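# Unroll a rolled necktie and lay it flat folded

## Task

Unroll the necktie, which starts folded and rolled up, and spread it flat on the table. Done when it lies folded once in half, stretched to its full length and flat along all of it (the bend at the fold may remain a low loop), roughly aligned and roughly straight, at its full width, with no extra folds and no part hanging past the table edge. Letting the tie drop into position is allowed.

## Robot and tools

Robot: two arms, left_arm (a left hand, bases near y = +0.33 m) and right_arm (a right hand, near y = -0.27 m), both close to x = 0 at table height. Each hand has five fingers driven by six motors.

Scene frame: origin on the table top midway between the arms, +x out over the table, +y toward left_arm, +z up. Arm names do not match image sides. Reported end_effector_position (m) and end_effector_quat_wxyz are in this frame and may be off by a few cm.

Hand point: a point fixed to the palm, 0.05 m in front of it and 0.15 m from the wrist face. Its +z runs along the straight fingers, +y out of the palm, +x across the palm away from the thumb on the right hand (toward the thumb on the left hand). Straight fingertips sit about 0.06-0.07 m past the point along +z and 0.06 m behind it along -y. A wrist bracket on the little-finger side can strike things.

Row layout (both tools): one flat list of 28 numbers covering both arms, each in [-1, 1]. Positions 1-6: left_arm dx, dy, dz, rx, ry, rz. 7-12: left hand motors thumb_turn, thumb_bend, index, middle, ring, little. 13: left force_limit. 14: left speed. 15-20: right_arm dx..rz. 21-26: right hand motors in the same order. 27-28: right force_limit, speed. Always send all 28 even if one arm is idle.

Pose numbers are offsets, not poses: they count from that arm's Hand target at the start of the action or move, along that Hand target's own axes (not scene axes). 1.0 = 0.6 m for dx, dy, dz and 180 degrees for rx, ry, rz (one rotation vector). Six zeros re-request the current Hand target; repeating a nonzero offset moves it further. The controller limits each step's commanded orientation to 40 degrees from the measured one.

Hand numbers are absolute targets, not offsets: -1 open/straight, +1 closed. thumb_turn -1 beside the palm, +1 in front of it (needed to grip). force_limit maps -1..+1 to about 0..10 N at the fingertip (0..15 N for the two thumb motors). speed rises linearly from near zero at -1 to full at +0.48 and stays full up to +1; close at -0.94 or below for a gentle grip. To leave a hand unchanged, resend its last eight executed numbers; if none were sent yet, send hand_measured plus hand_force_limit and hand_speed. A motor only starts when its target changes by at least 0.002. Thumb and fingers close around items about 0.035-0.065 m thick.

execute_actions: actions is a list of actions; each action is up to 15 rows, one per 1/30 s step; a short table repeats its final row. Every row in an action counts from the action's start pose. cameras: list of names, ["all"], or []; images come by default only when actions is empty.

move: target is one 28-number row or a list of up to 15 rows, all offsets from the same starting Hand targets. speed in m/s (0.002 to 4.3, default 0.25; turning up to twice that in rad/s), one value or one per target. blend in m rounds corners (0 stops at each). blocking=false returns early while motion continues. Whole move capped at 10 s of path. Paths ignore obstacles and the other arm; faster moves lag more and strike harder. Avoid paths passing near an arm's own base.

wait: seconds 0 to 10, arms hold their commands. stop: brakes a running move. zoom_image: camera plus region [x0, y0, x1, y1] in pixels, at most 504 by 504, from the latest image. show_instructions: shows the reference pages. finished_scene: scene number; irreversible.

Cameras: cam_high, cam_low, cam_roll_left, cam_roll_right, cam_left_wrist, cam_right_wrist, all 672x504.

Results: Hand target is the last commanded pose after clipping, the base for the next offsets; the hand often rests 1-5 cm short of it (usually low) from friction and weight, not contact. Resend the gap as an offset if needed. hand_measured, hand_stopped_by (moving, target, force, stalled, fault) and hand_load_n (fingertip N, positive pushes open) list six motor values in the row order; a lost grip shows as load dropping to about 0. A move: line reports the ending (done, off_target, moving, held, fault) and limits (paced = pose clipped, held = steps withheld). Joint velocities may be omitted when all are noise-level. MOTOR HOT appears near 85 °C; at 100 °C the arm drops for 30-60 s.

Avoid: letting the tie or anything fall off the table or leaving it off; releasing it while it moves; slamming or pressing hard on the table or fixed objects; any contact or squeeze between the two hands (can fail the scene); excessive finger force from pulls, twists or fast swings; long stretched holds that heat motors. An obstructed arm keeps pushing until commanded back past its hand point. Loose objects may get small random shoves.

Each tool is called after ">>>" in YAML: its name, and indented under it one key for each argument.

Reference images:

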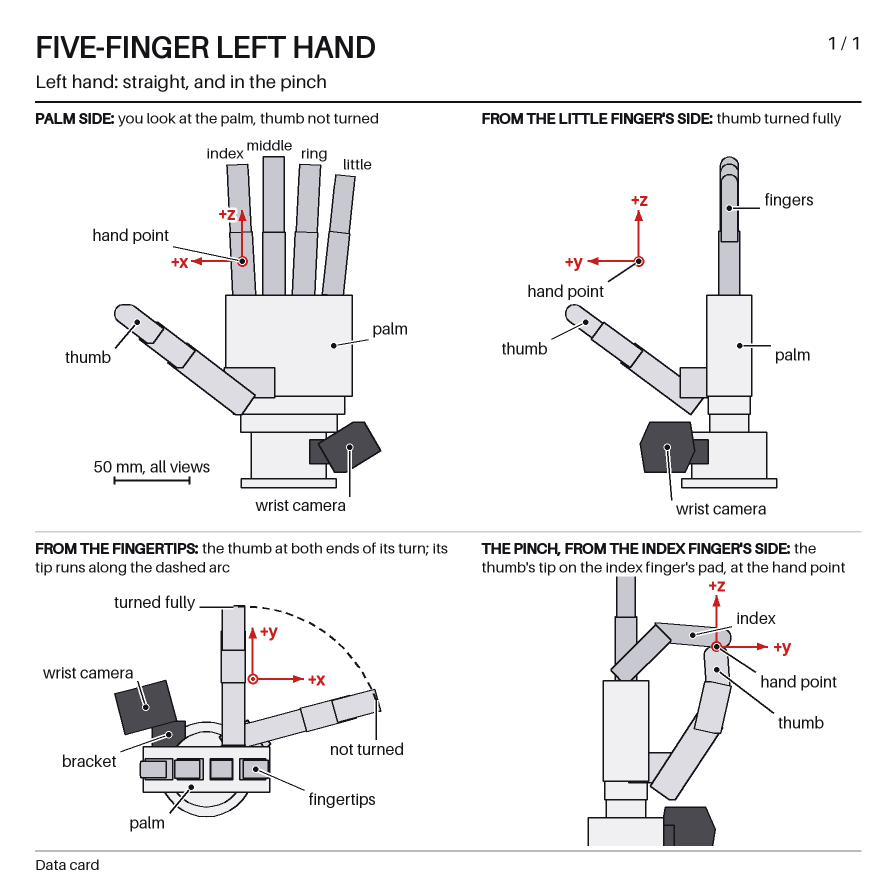

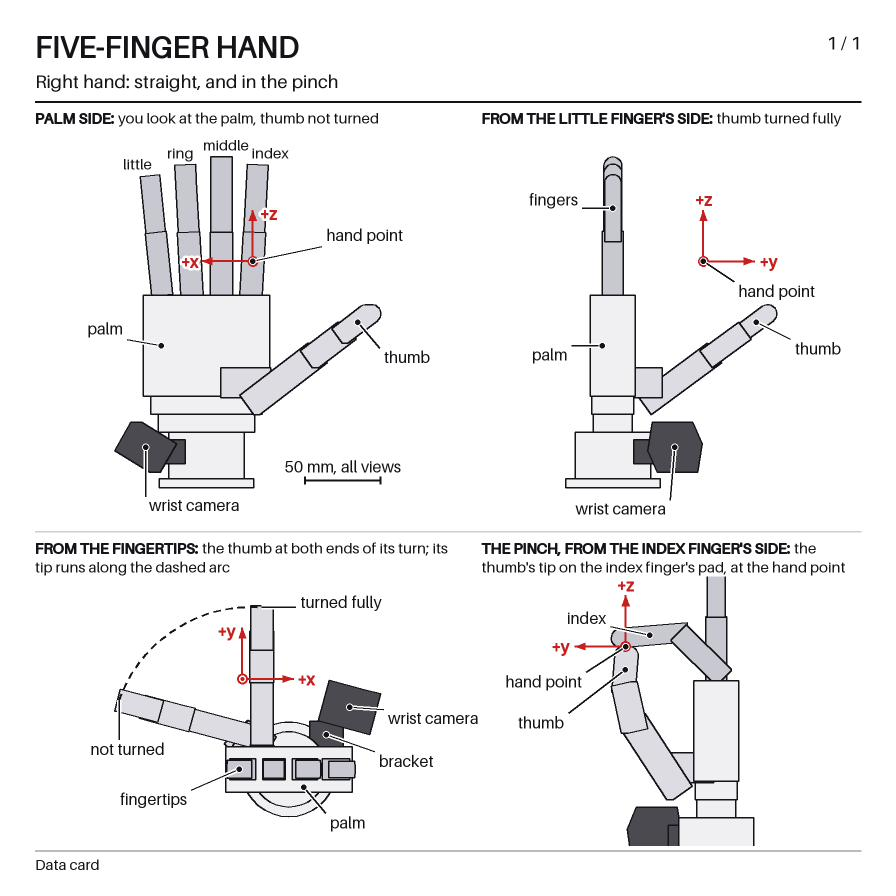

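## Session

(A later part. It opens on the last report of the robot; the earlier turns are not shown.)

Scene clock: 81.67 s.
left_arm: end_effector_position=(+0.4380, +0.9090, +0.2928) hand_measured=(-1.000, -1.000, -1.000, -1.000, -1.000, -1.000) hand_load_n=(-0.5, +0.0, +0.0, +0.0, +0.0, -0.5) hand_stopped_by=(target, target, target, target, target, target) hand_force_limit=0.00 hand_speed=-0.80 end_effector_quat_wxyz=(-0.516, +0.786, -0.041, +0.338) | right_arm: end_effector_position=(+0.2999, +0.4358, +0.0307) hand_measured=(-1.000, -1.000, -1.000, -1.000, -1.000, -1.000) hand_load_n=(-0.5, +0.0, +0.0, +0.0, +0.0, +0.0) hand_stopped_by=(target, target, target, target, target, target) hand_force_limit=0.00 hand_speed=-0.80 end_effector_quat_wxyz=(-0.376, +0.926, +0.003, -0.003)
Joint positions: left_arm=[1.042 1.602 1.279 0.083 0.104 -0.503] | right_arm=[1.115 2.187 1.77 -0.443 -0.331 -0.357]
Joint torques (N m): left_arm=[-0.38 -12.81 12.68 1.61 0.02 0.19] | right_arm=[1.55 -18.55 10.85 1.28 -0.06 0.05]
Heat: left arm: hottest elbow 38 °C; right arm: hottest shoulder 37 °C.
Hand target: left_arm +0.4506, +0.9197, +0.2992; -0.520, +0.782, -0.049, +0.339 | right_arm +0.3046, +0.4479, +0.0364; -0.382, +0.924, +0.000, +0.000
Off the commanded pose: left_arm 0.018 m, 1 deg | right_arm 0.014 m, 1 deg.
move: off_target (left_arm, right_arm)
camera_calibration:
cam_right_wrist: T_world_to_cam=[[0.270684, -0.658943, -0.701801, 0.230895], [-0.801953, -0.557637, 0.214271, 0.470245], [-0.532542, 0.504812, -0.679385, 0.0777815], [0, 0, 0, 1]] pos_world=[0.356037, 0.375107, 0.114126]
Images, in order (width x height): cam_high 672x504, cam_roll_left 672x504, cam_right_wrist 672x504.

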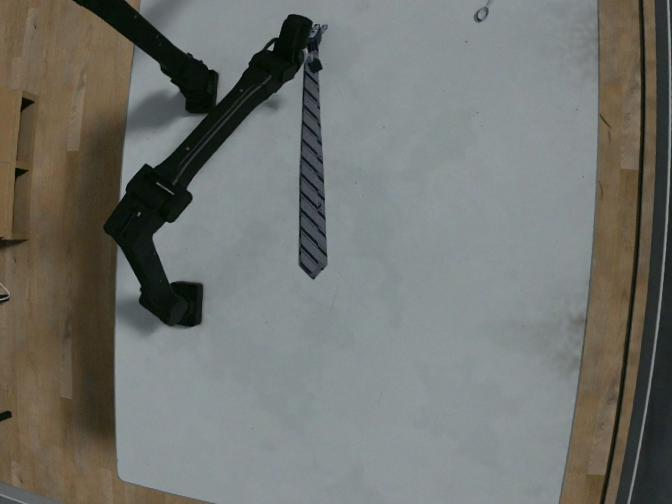

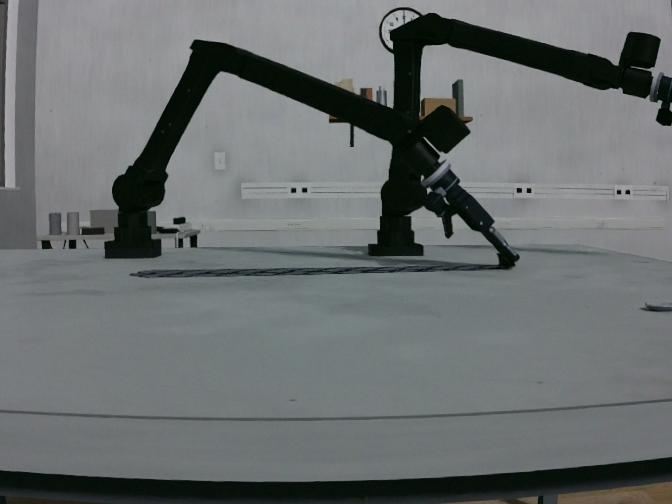

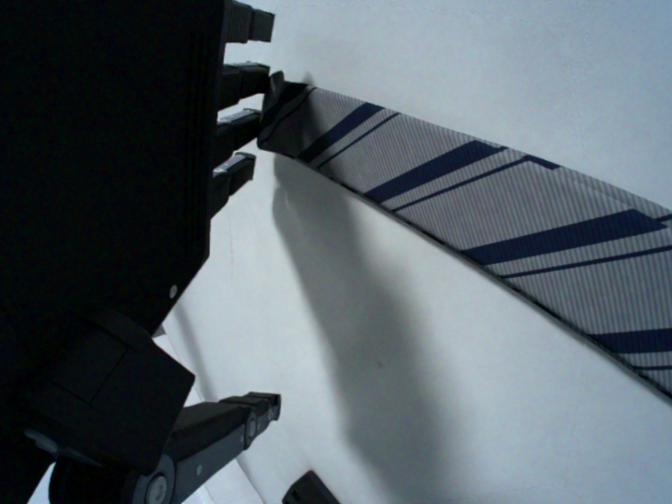

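>>> move:
  target:
    - [0,0,0,0,0,0,-1,-1,-1,-1,-1,-1,0,-0.8,0,-0.118,-0.118,0,0,0,-1,-1,-1,-1,-1,-1,0,-0.8]
    - [0,0,0,0,0,0,-1,-1,-1,-1,-1,-1,0,-0.8,0,0.118,-0.35,0,0,0,-1,-1,-1,-1,-1,-1,0,-0.8]
  cameras: ["cam_high","cam_low","cam_roll_left","cam_right_wrist"]
  speed: 0.2

>>> zoom_image:
  camera: "cam_roll_left"
  region: [400, 200, 600, 320]

>>> zoom_image:
  camera: "cam_high"
  region: [260, 0, 360, 100]

Scene clock: 88.90 s.
left_arm: end_effector_position=(+0.4380, +0.9090, +0.2928) hand_measured=(-1.000, -1.000, -1.000, -1.000, -1.000, -1.000) hand_load_n=(-0.5, +0.0, +0.0, +0.0, +0.0, +0.0) hand_stopped_by=(target, target, target, target, target, target) hand_force_limit=0.00 hand_speed=-0.80 end_effector_quat_wxyz=(-0.516, +0.786, -0.041, +0.338) | right_arm: end_effector_position=(+0.3027, +0.2460, +0.1309) hand_measured=(-1.000, -1.000, -1.000, -1.000, -1.000, -1.000) hand_load_n=(-0.5, +0.0, +0.0, -0.5, +0.0, +0.0) hand_stopped_by=(target, target, target, target, target, target) hand_force_limit=0.00 hand_speed=-0.80 end_effector_quat_wxyz=(-0.374, +0.928, -0.008, -0.006)
Joint positions: left_arm=[1.042 1.602 1.279 0.083 0.104 -0.503] | right_arm=[0.946 1.699 1.3 -0.518 -0.434 -0.476]
Joint torques (N m): left_arm=[-0.38 -12.75 12.68 1.59 0.03 0.19] | right_arm=[1.14 -14.27 7.5 2.29 -0.43 -0.17]
Heat: left arm: hottest elbow 39 °C; right arm: hottest shoulder 36 °C.
Hand target: left_arm +0.4506, +0.9197, +0.2992; -0.520, +0.782, -0.049, +0.339 | right_arm +0.3049, +0.2495, +0.1354; -0.382, +0.924, +0.000, +0.000
Off the commanded pose: left_arm 0.018 m, 1 deg | right_arm 0.006 m, 2 deg.
move: off_target (left_arm)
camera_calibration:
cam_right_wrist: T_world_to_cam=[[0.247404, -0.668243, -0.7016, 0.184693], [-0.808926, -0.541029, 0.230056, 0.341155], [-0.533319, 0.510626, -0.674412, 0.24144], [0, 0, 0, 1]] pos_world=[0.35904, 0.184709, 0.213926]
Images, in order (width x height): cam_high 672x504, cam_low 672x504, cam_roll_left 672x504, cam_right_wrist 672x504.

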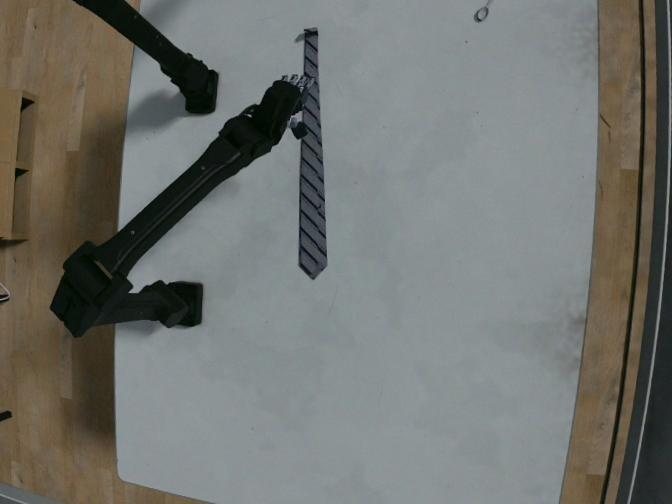

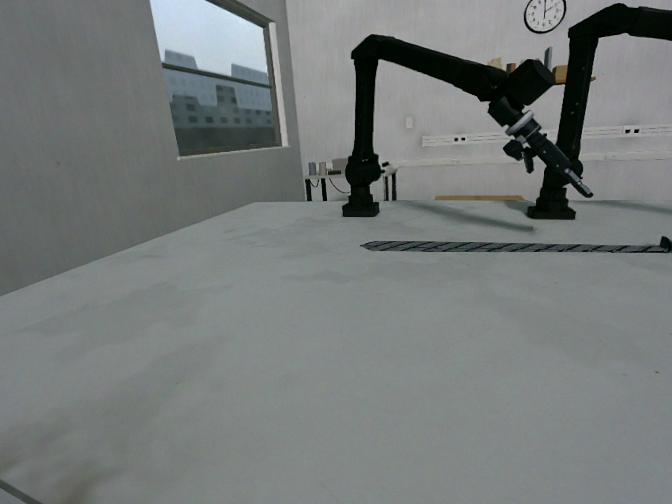

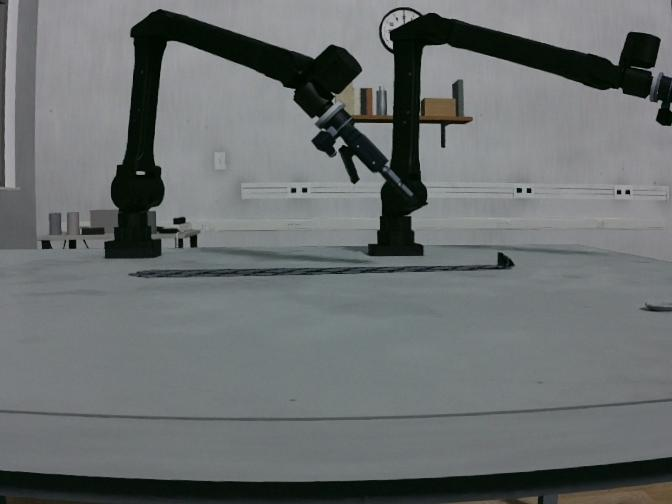

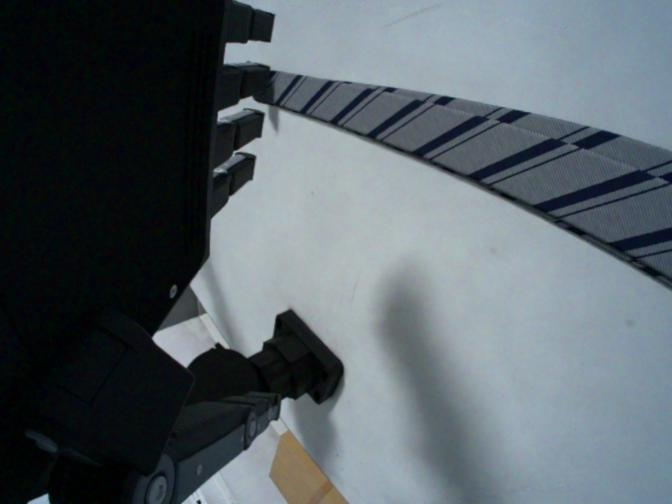

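Scaled by 2.520 from the camera's 672x504 image, which has a finer 960x720 frame.

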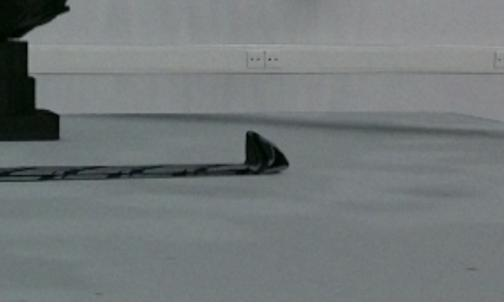

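Scaled by 5.040 from the camera's 672x504 image, which has a finer 960x720 frame.

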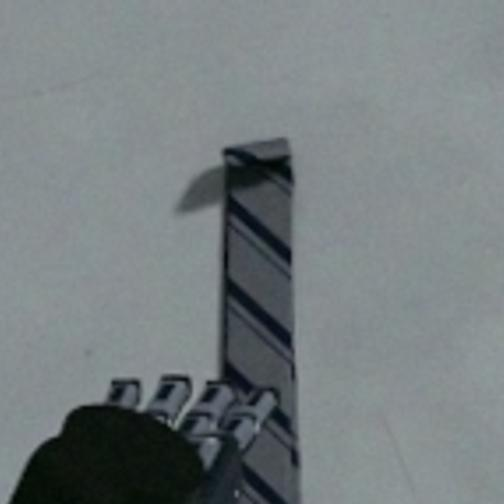

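>>> move:
  target:
    - [0,0,0,0,0,0,-1,-1,-1,-1,-1,-1,0,-0.8,0.008,-0.0153,0.232,0,0,0,-1,-1,-1,-1,-1,-1,0,-0.8]
    - [0,0,0,0,0,0,-1,-1,-1,-1,-1,-1,0,-0.8,0.008,-0.104,0.32,0,0,0,-1,-1,-1,-1,-1,-1,0,-0.8]
    - [0,0,0,0,0,0,-1,-1,-1,-1,-1,-1,0,-0.8,0.008,-0.133,0.385,0,0,0,-1,-1,-1,-1,-1,-1,0,-0.8]
    - [0,0,0,0,0,0,-1,-1,-1,-1,-1,-1,0,-0.8,0.008,-0.218,0.3,0,0,0,-1,-1,-1,-1,-1,-1,0,-0.8]
    - [0,0,0,0,0,0,-1,-1,-1,-1,-1,-1,0,-0.8,0,-0.059,-0.059,0,0,0,-1,-1,-1,-1,-1,-1,0,-0.8]
  blend: [0.01,0.01,0,0.03,0]
  cameras: ["cam_high","cam_low","cam_roll_left"]
  speed: 0.15

>>> zoom_image:
  camera: "cam_roll_left"
  region: [400, 200, 600, 320]

>>> zoom_image:
  camera: "cam_high"
  region: [260, 0, 360, 100]

Scene clock: 105.67 s.
left_arm: end_effector_position=(+0.4380, +0.9090, +0.2928) hand_measured=(-1.000, -1.000, -1.000, -1.000, -1.000, -1.000) hand_load_n=(-0.5, +0.0, +0.0, +0.0, +0.0, -0.5) hand_stopped_by=(target, target, target, target, target, target) hand_force_limit=0.00 hand_speed=-0.80 end_effector_quat_wxyz=(-0.516, +0.786, -0.041, +0.338) | right_arm: end_effector_position=(+0.3060, +0.2519, +0.1871) hand_measured=(-1.000, -1.000, -1.000, -1.000, -1.000, -1.000) hand_load_n=(+0.0, +0.0, +0.0, +0.0, +0.0, +0.0) hand_stopped_by=(target, target, target, target, target, target) hand_force_limit=0.00 hand_speed=-0.80 end_effector_quat_wxyz=(-0.385, +0.923, -0.004, +0.002)
Joint positions: left_arm=[1.042 1.602 1.279 0.083 0.104 -0.503] | right_arm=[0.947 1.653 1.385 -0.619 -0.434 -0.476]
Joint torques (N m): left_arm=[-0.38 -12.86 12.67 1.59 0.03 0.19] | right_arm=[0.97 -13.68 7.77 1.24 -0.43 -0.17]
Heat: left arm: hottest elbow 40 °C; right arm: hottest shoulder 36 °C.
Hand target: left_arm +0.4506, +0.9197, +0.2992; -0.520, +0.782, -0.049, +0.339 | right_arm +0.3047, +0.2495, +0.1854; -0.382, +0.924, +0.000, +0.000
Off the commanded pose: left_arm 0.018 m, 1 deg | right_arm 0.003 m, 1 deg.
move: off_target (left_arm)
Images, in order (width x height): cam_high 672x504, cam_low 672x504, cam_roll_left 672x504.

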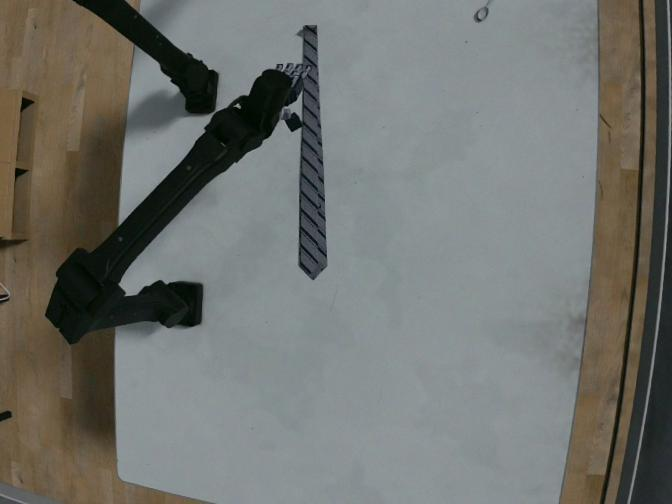

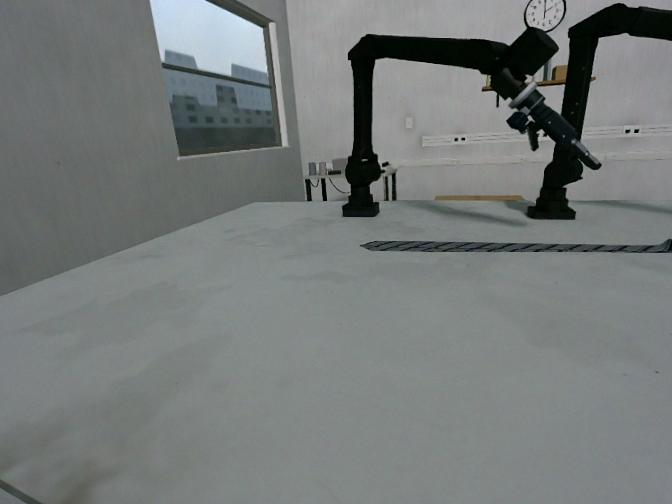

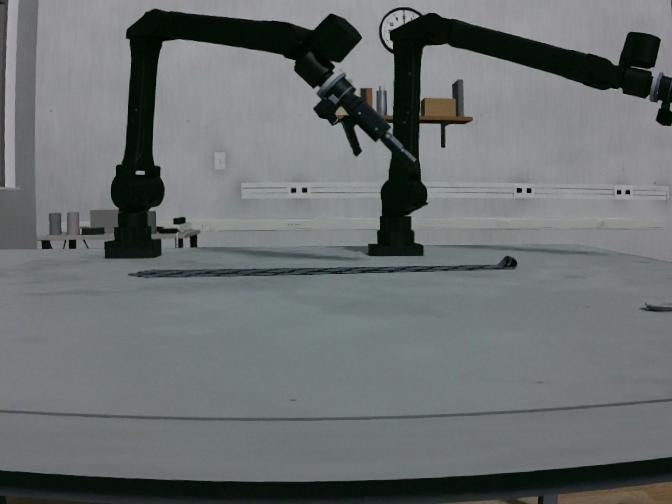

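Scaled by 2.520 from the camera's 672x504 image, which has a finer 960x720 frame.

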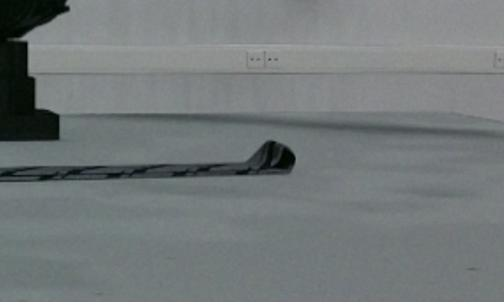

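Scaled by 5.040 from the camera's 672x504 image, which has a finer 960x720 frame.

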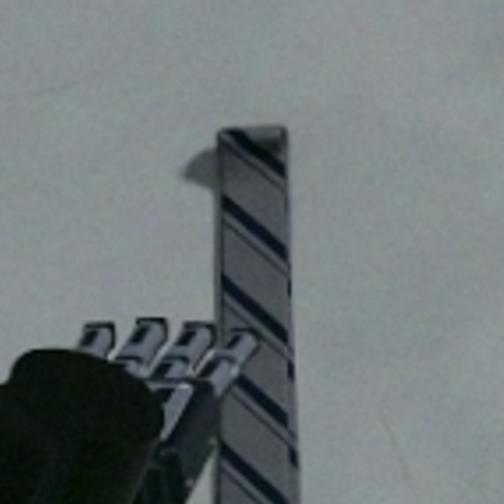

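>>> zoom_image:
  camera: "cam_roll_left"
  region: [480, 240, 540, 285]

>>> zoom_image:
  camera: "cam_high"
  region: [290, 10, 340, 50]

Scaled by 8.400 from the camera's 672x504 image, which has a finer 960x720 frame.

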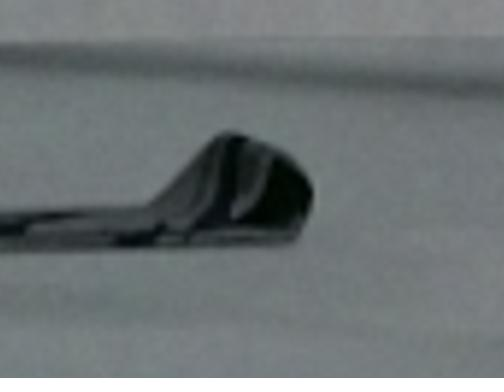

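Scaled by 10.080 from the camera's 672x504 image, which has a finer 960x720 frame.

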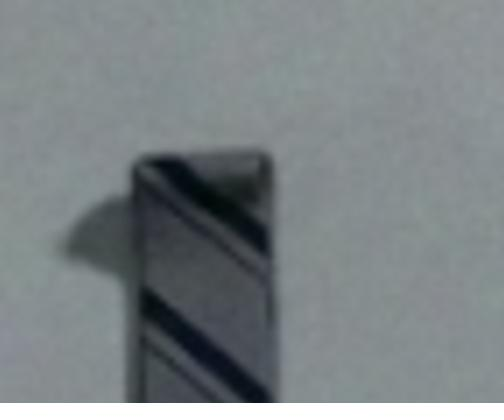

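>>> move:
  target:
    - [0,0,0,0,0,0,-1,-1,-1,-1,-1,-1,0,-0.8,0.008,-0.0707,0.306,0,0,0,-1,-1,-1,-1,-1,-1,0,-0.8]
    - [0,0,0,0,0,0,-1,-1,-1,-1,-1,-1,0,-0.8,0.008,-0.0024,0.3746,0,0,0,-1,-1,-1,-1,-1,-1,0,-0.8]
    - [0,0,0,0,0,0,-1,-1,-1,-1,-1,-1,0,-0.8,0.008,-0.075,0.443,0,0,0,-1,-1,-1,-1,-1,-1,0,-0.8]
    - [0,0,0,0,0,0,-1,-1,-1,-1,-1,-1,0,-0.8,0.008,-0.188,0.33,0,0,0,-1,-1,-1,-1,-1,-1,0,-0.8]
    - [0,0,0,0,0,0,-1,-1,-1,-1,-1,-1,0,-0.8,0,0,0,0,0,0,-1,-1,-1,-1,-1,-1,0,-0.8]
  blend: [0.01,0.005,0.005,0.03,0]
  cameras: ["cam_high","cam_low","cam_roll_left"]
  speed: [0.25,0.08,0.12,0.2,0.3]

>>> zoom_image:
  camera: "cam_roll_left"
  region: [450, 230, 550, 290]

>>> zoom_image:
  camera: "cam_high"
  region: [280, 0, 340, 50]

>>> zoom_image:
  camera: "cam_high"
  region: [260, 210, 360, 310]

Scene clock: 122.40 s.
left_arm: end_effector_position=(+0.4380, +0.9090, +0.2928) hand_measured=(-1.000, -1.000, -1.000, -1.000, -1.000, -1.000) hand_load_n=(+0.0, -0.5, +0.0, +0.0, +0.0, +0.0) hand_stopped_by=(target, target, target, target, target, target) hand_force_limit=0.00 hand_speed=-0.80 end_effector_quat_wxyz=(-0.516, +0.786, -0.041, +0.338) | right_arm: end_effector_position=(+0.3070, +0.2492, +0.1896) hand_measured=(-1.000, -1.000, -1.000, -1.000, -1.000, -1.000) hand_load_n=(-0.5, +0.0, -0.5, +0.0, +0.0, +0.0) hand_stopped_by=(target, target, target, target, target, target) hand_force_limit=0.00 hand_speed=-0.80 end_effector_quat_wxyz=(-0.386, +0.923, -0.006, +0.003)
Joint positions: left_arm=[1.042 1.602 1.279 0.083 0.104 -0.503] | right_arm=[0.943 1.646 1.384 -0.624 -0.434 -0.476]
Joint torques (N m): left_arm=[-0.38 -12.81 12.68 1.61 0.02 0.19] | right_arm=[1.49 -12.81 7.87 1.43 -0.41 -0.14]
Heat: left arm: hottest elbow 41 °C; right arm: hottest shoulder 35 °C.
Hand target: left_arm +0.4506, +0.9197, +0.2992; -0.520, +0.782, -0.049, +0.339 | right_arm +0.3048, +0.2496, +0.1854; -0.382, +0.924, +0.000, +0.000
Off the commanded pose: left_arm 0.018 m, 1 deg | right_arm 0.005 m, 1 deg.
move: off_target (left_arm)
Images, in order (width x height): cam_high 672x504, cam_low 672x504, cam_roll_left 672x504.

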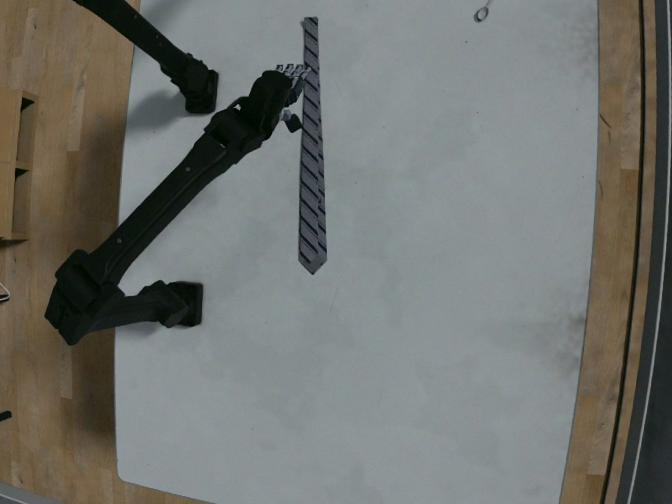

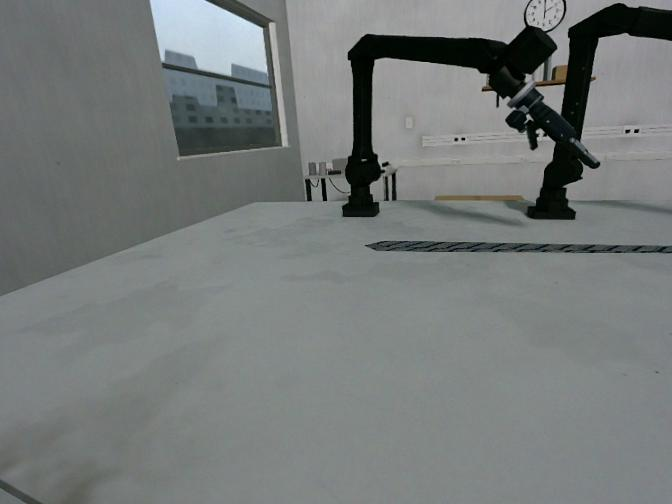

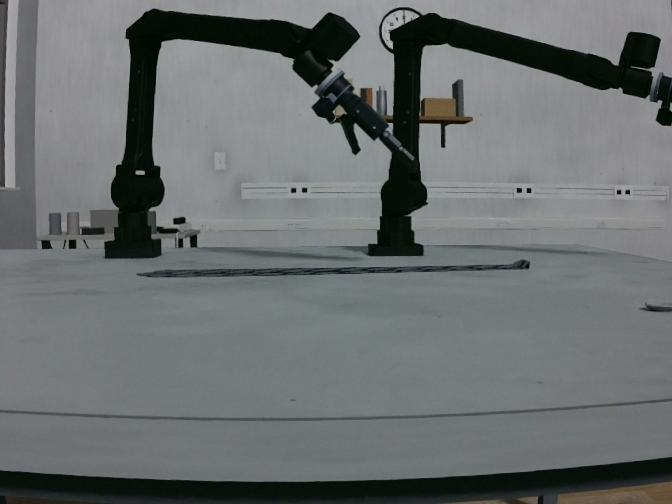

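Scaled by 5.040 from the camera's 672x504 image, which has a finer 960x720 frame.

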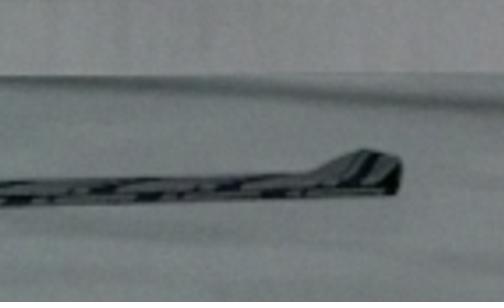

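Scaled by 8.400 from the camera's 672x504 image, which has a finer 960x720 frame.

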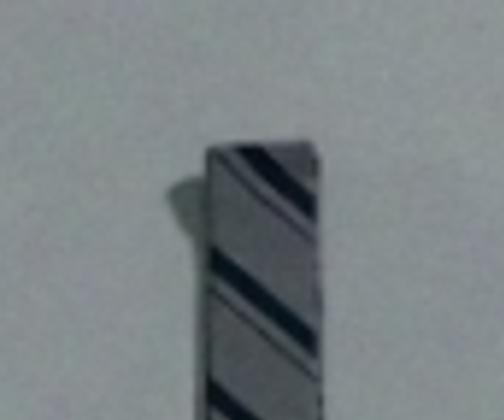

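Scaled by 5.040 from the camera's 672x504 image, which has a finer 960x720 frame.

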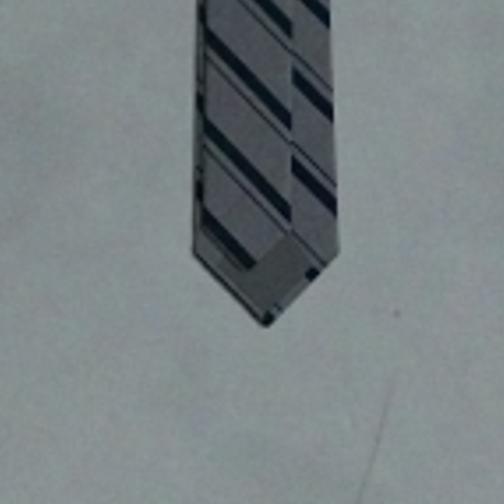

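>>> finished_scene:
  scene: 2

The scene is finished: the task was done.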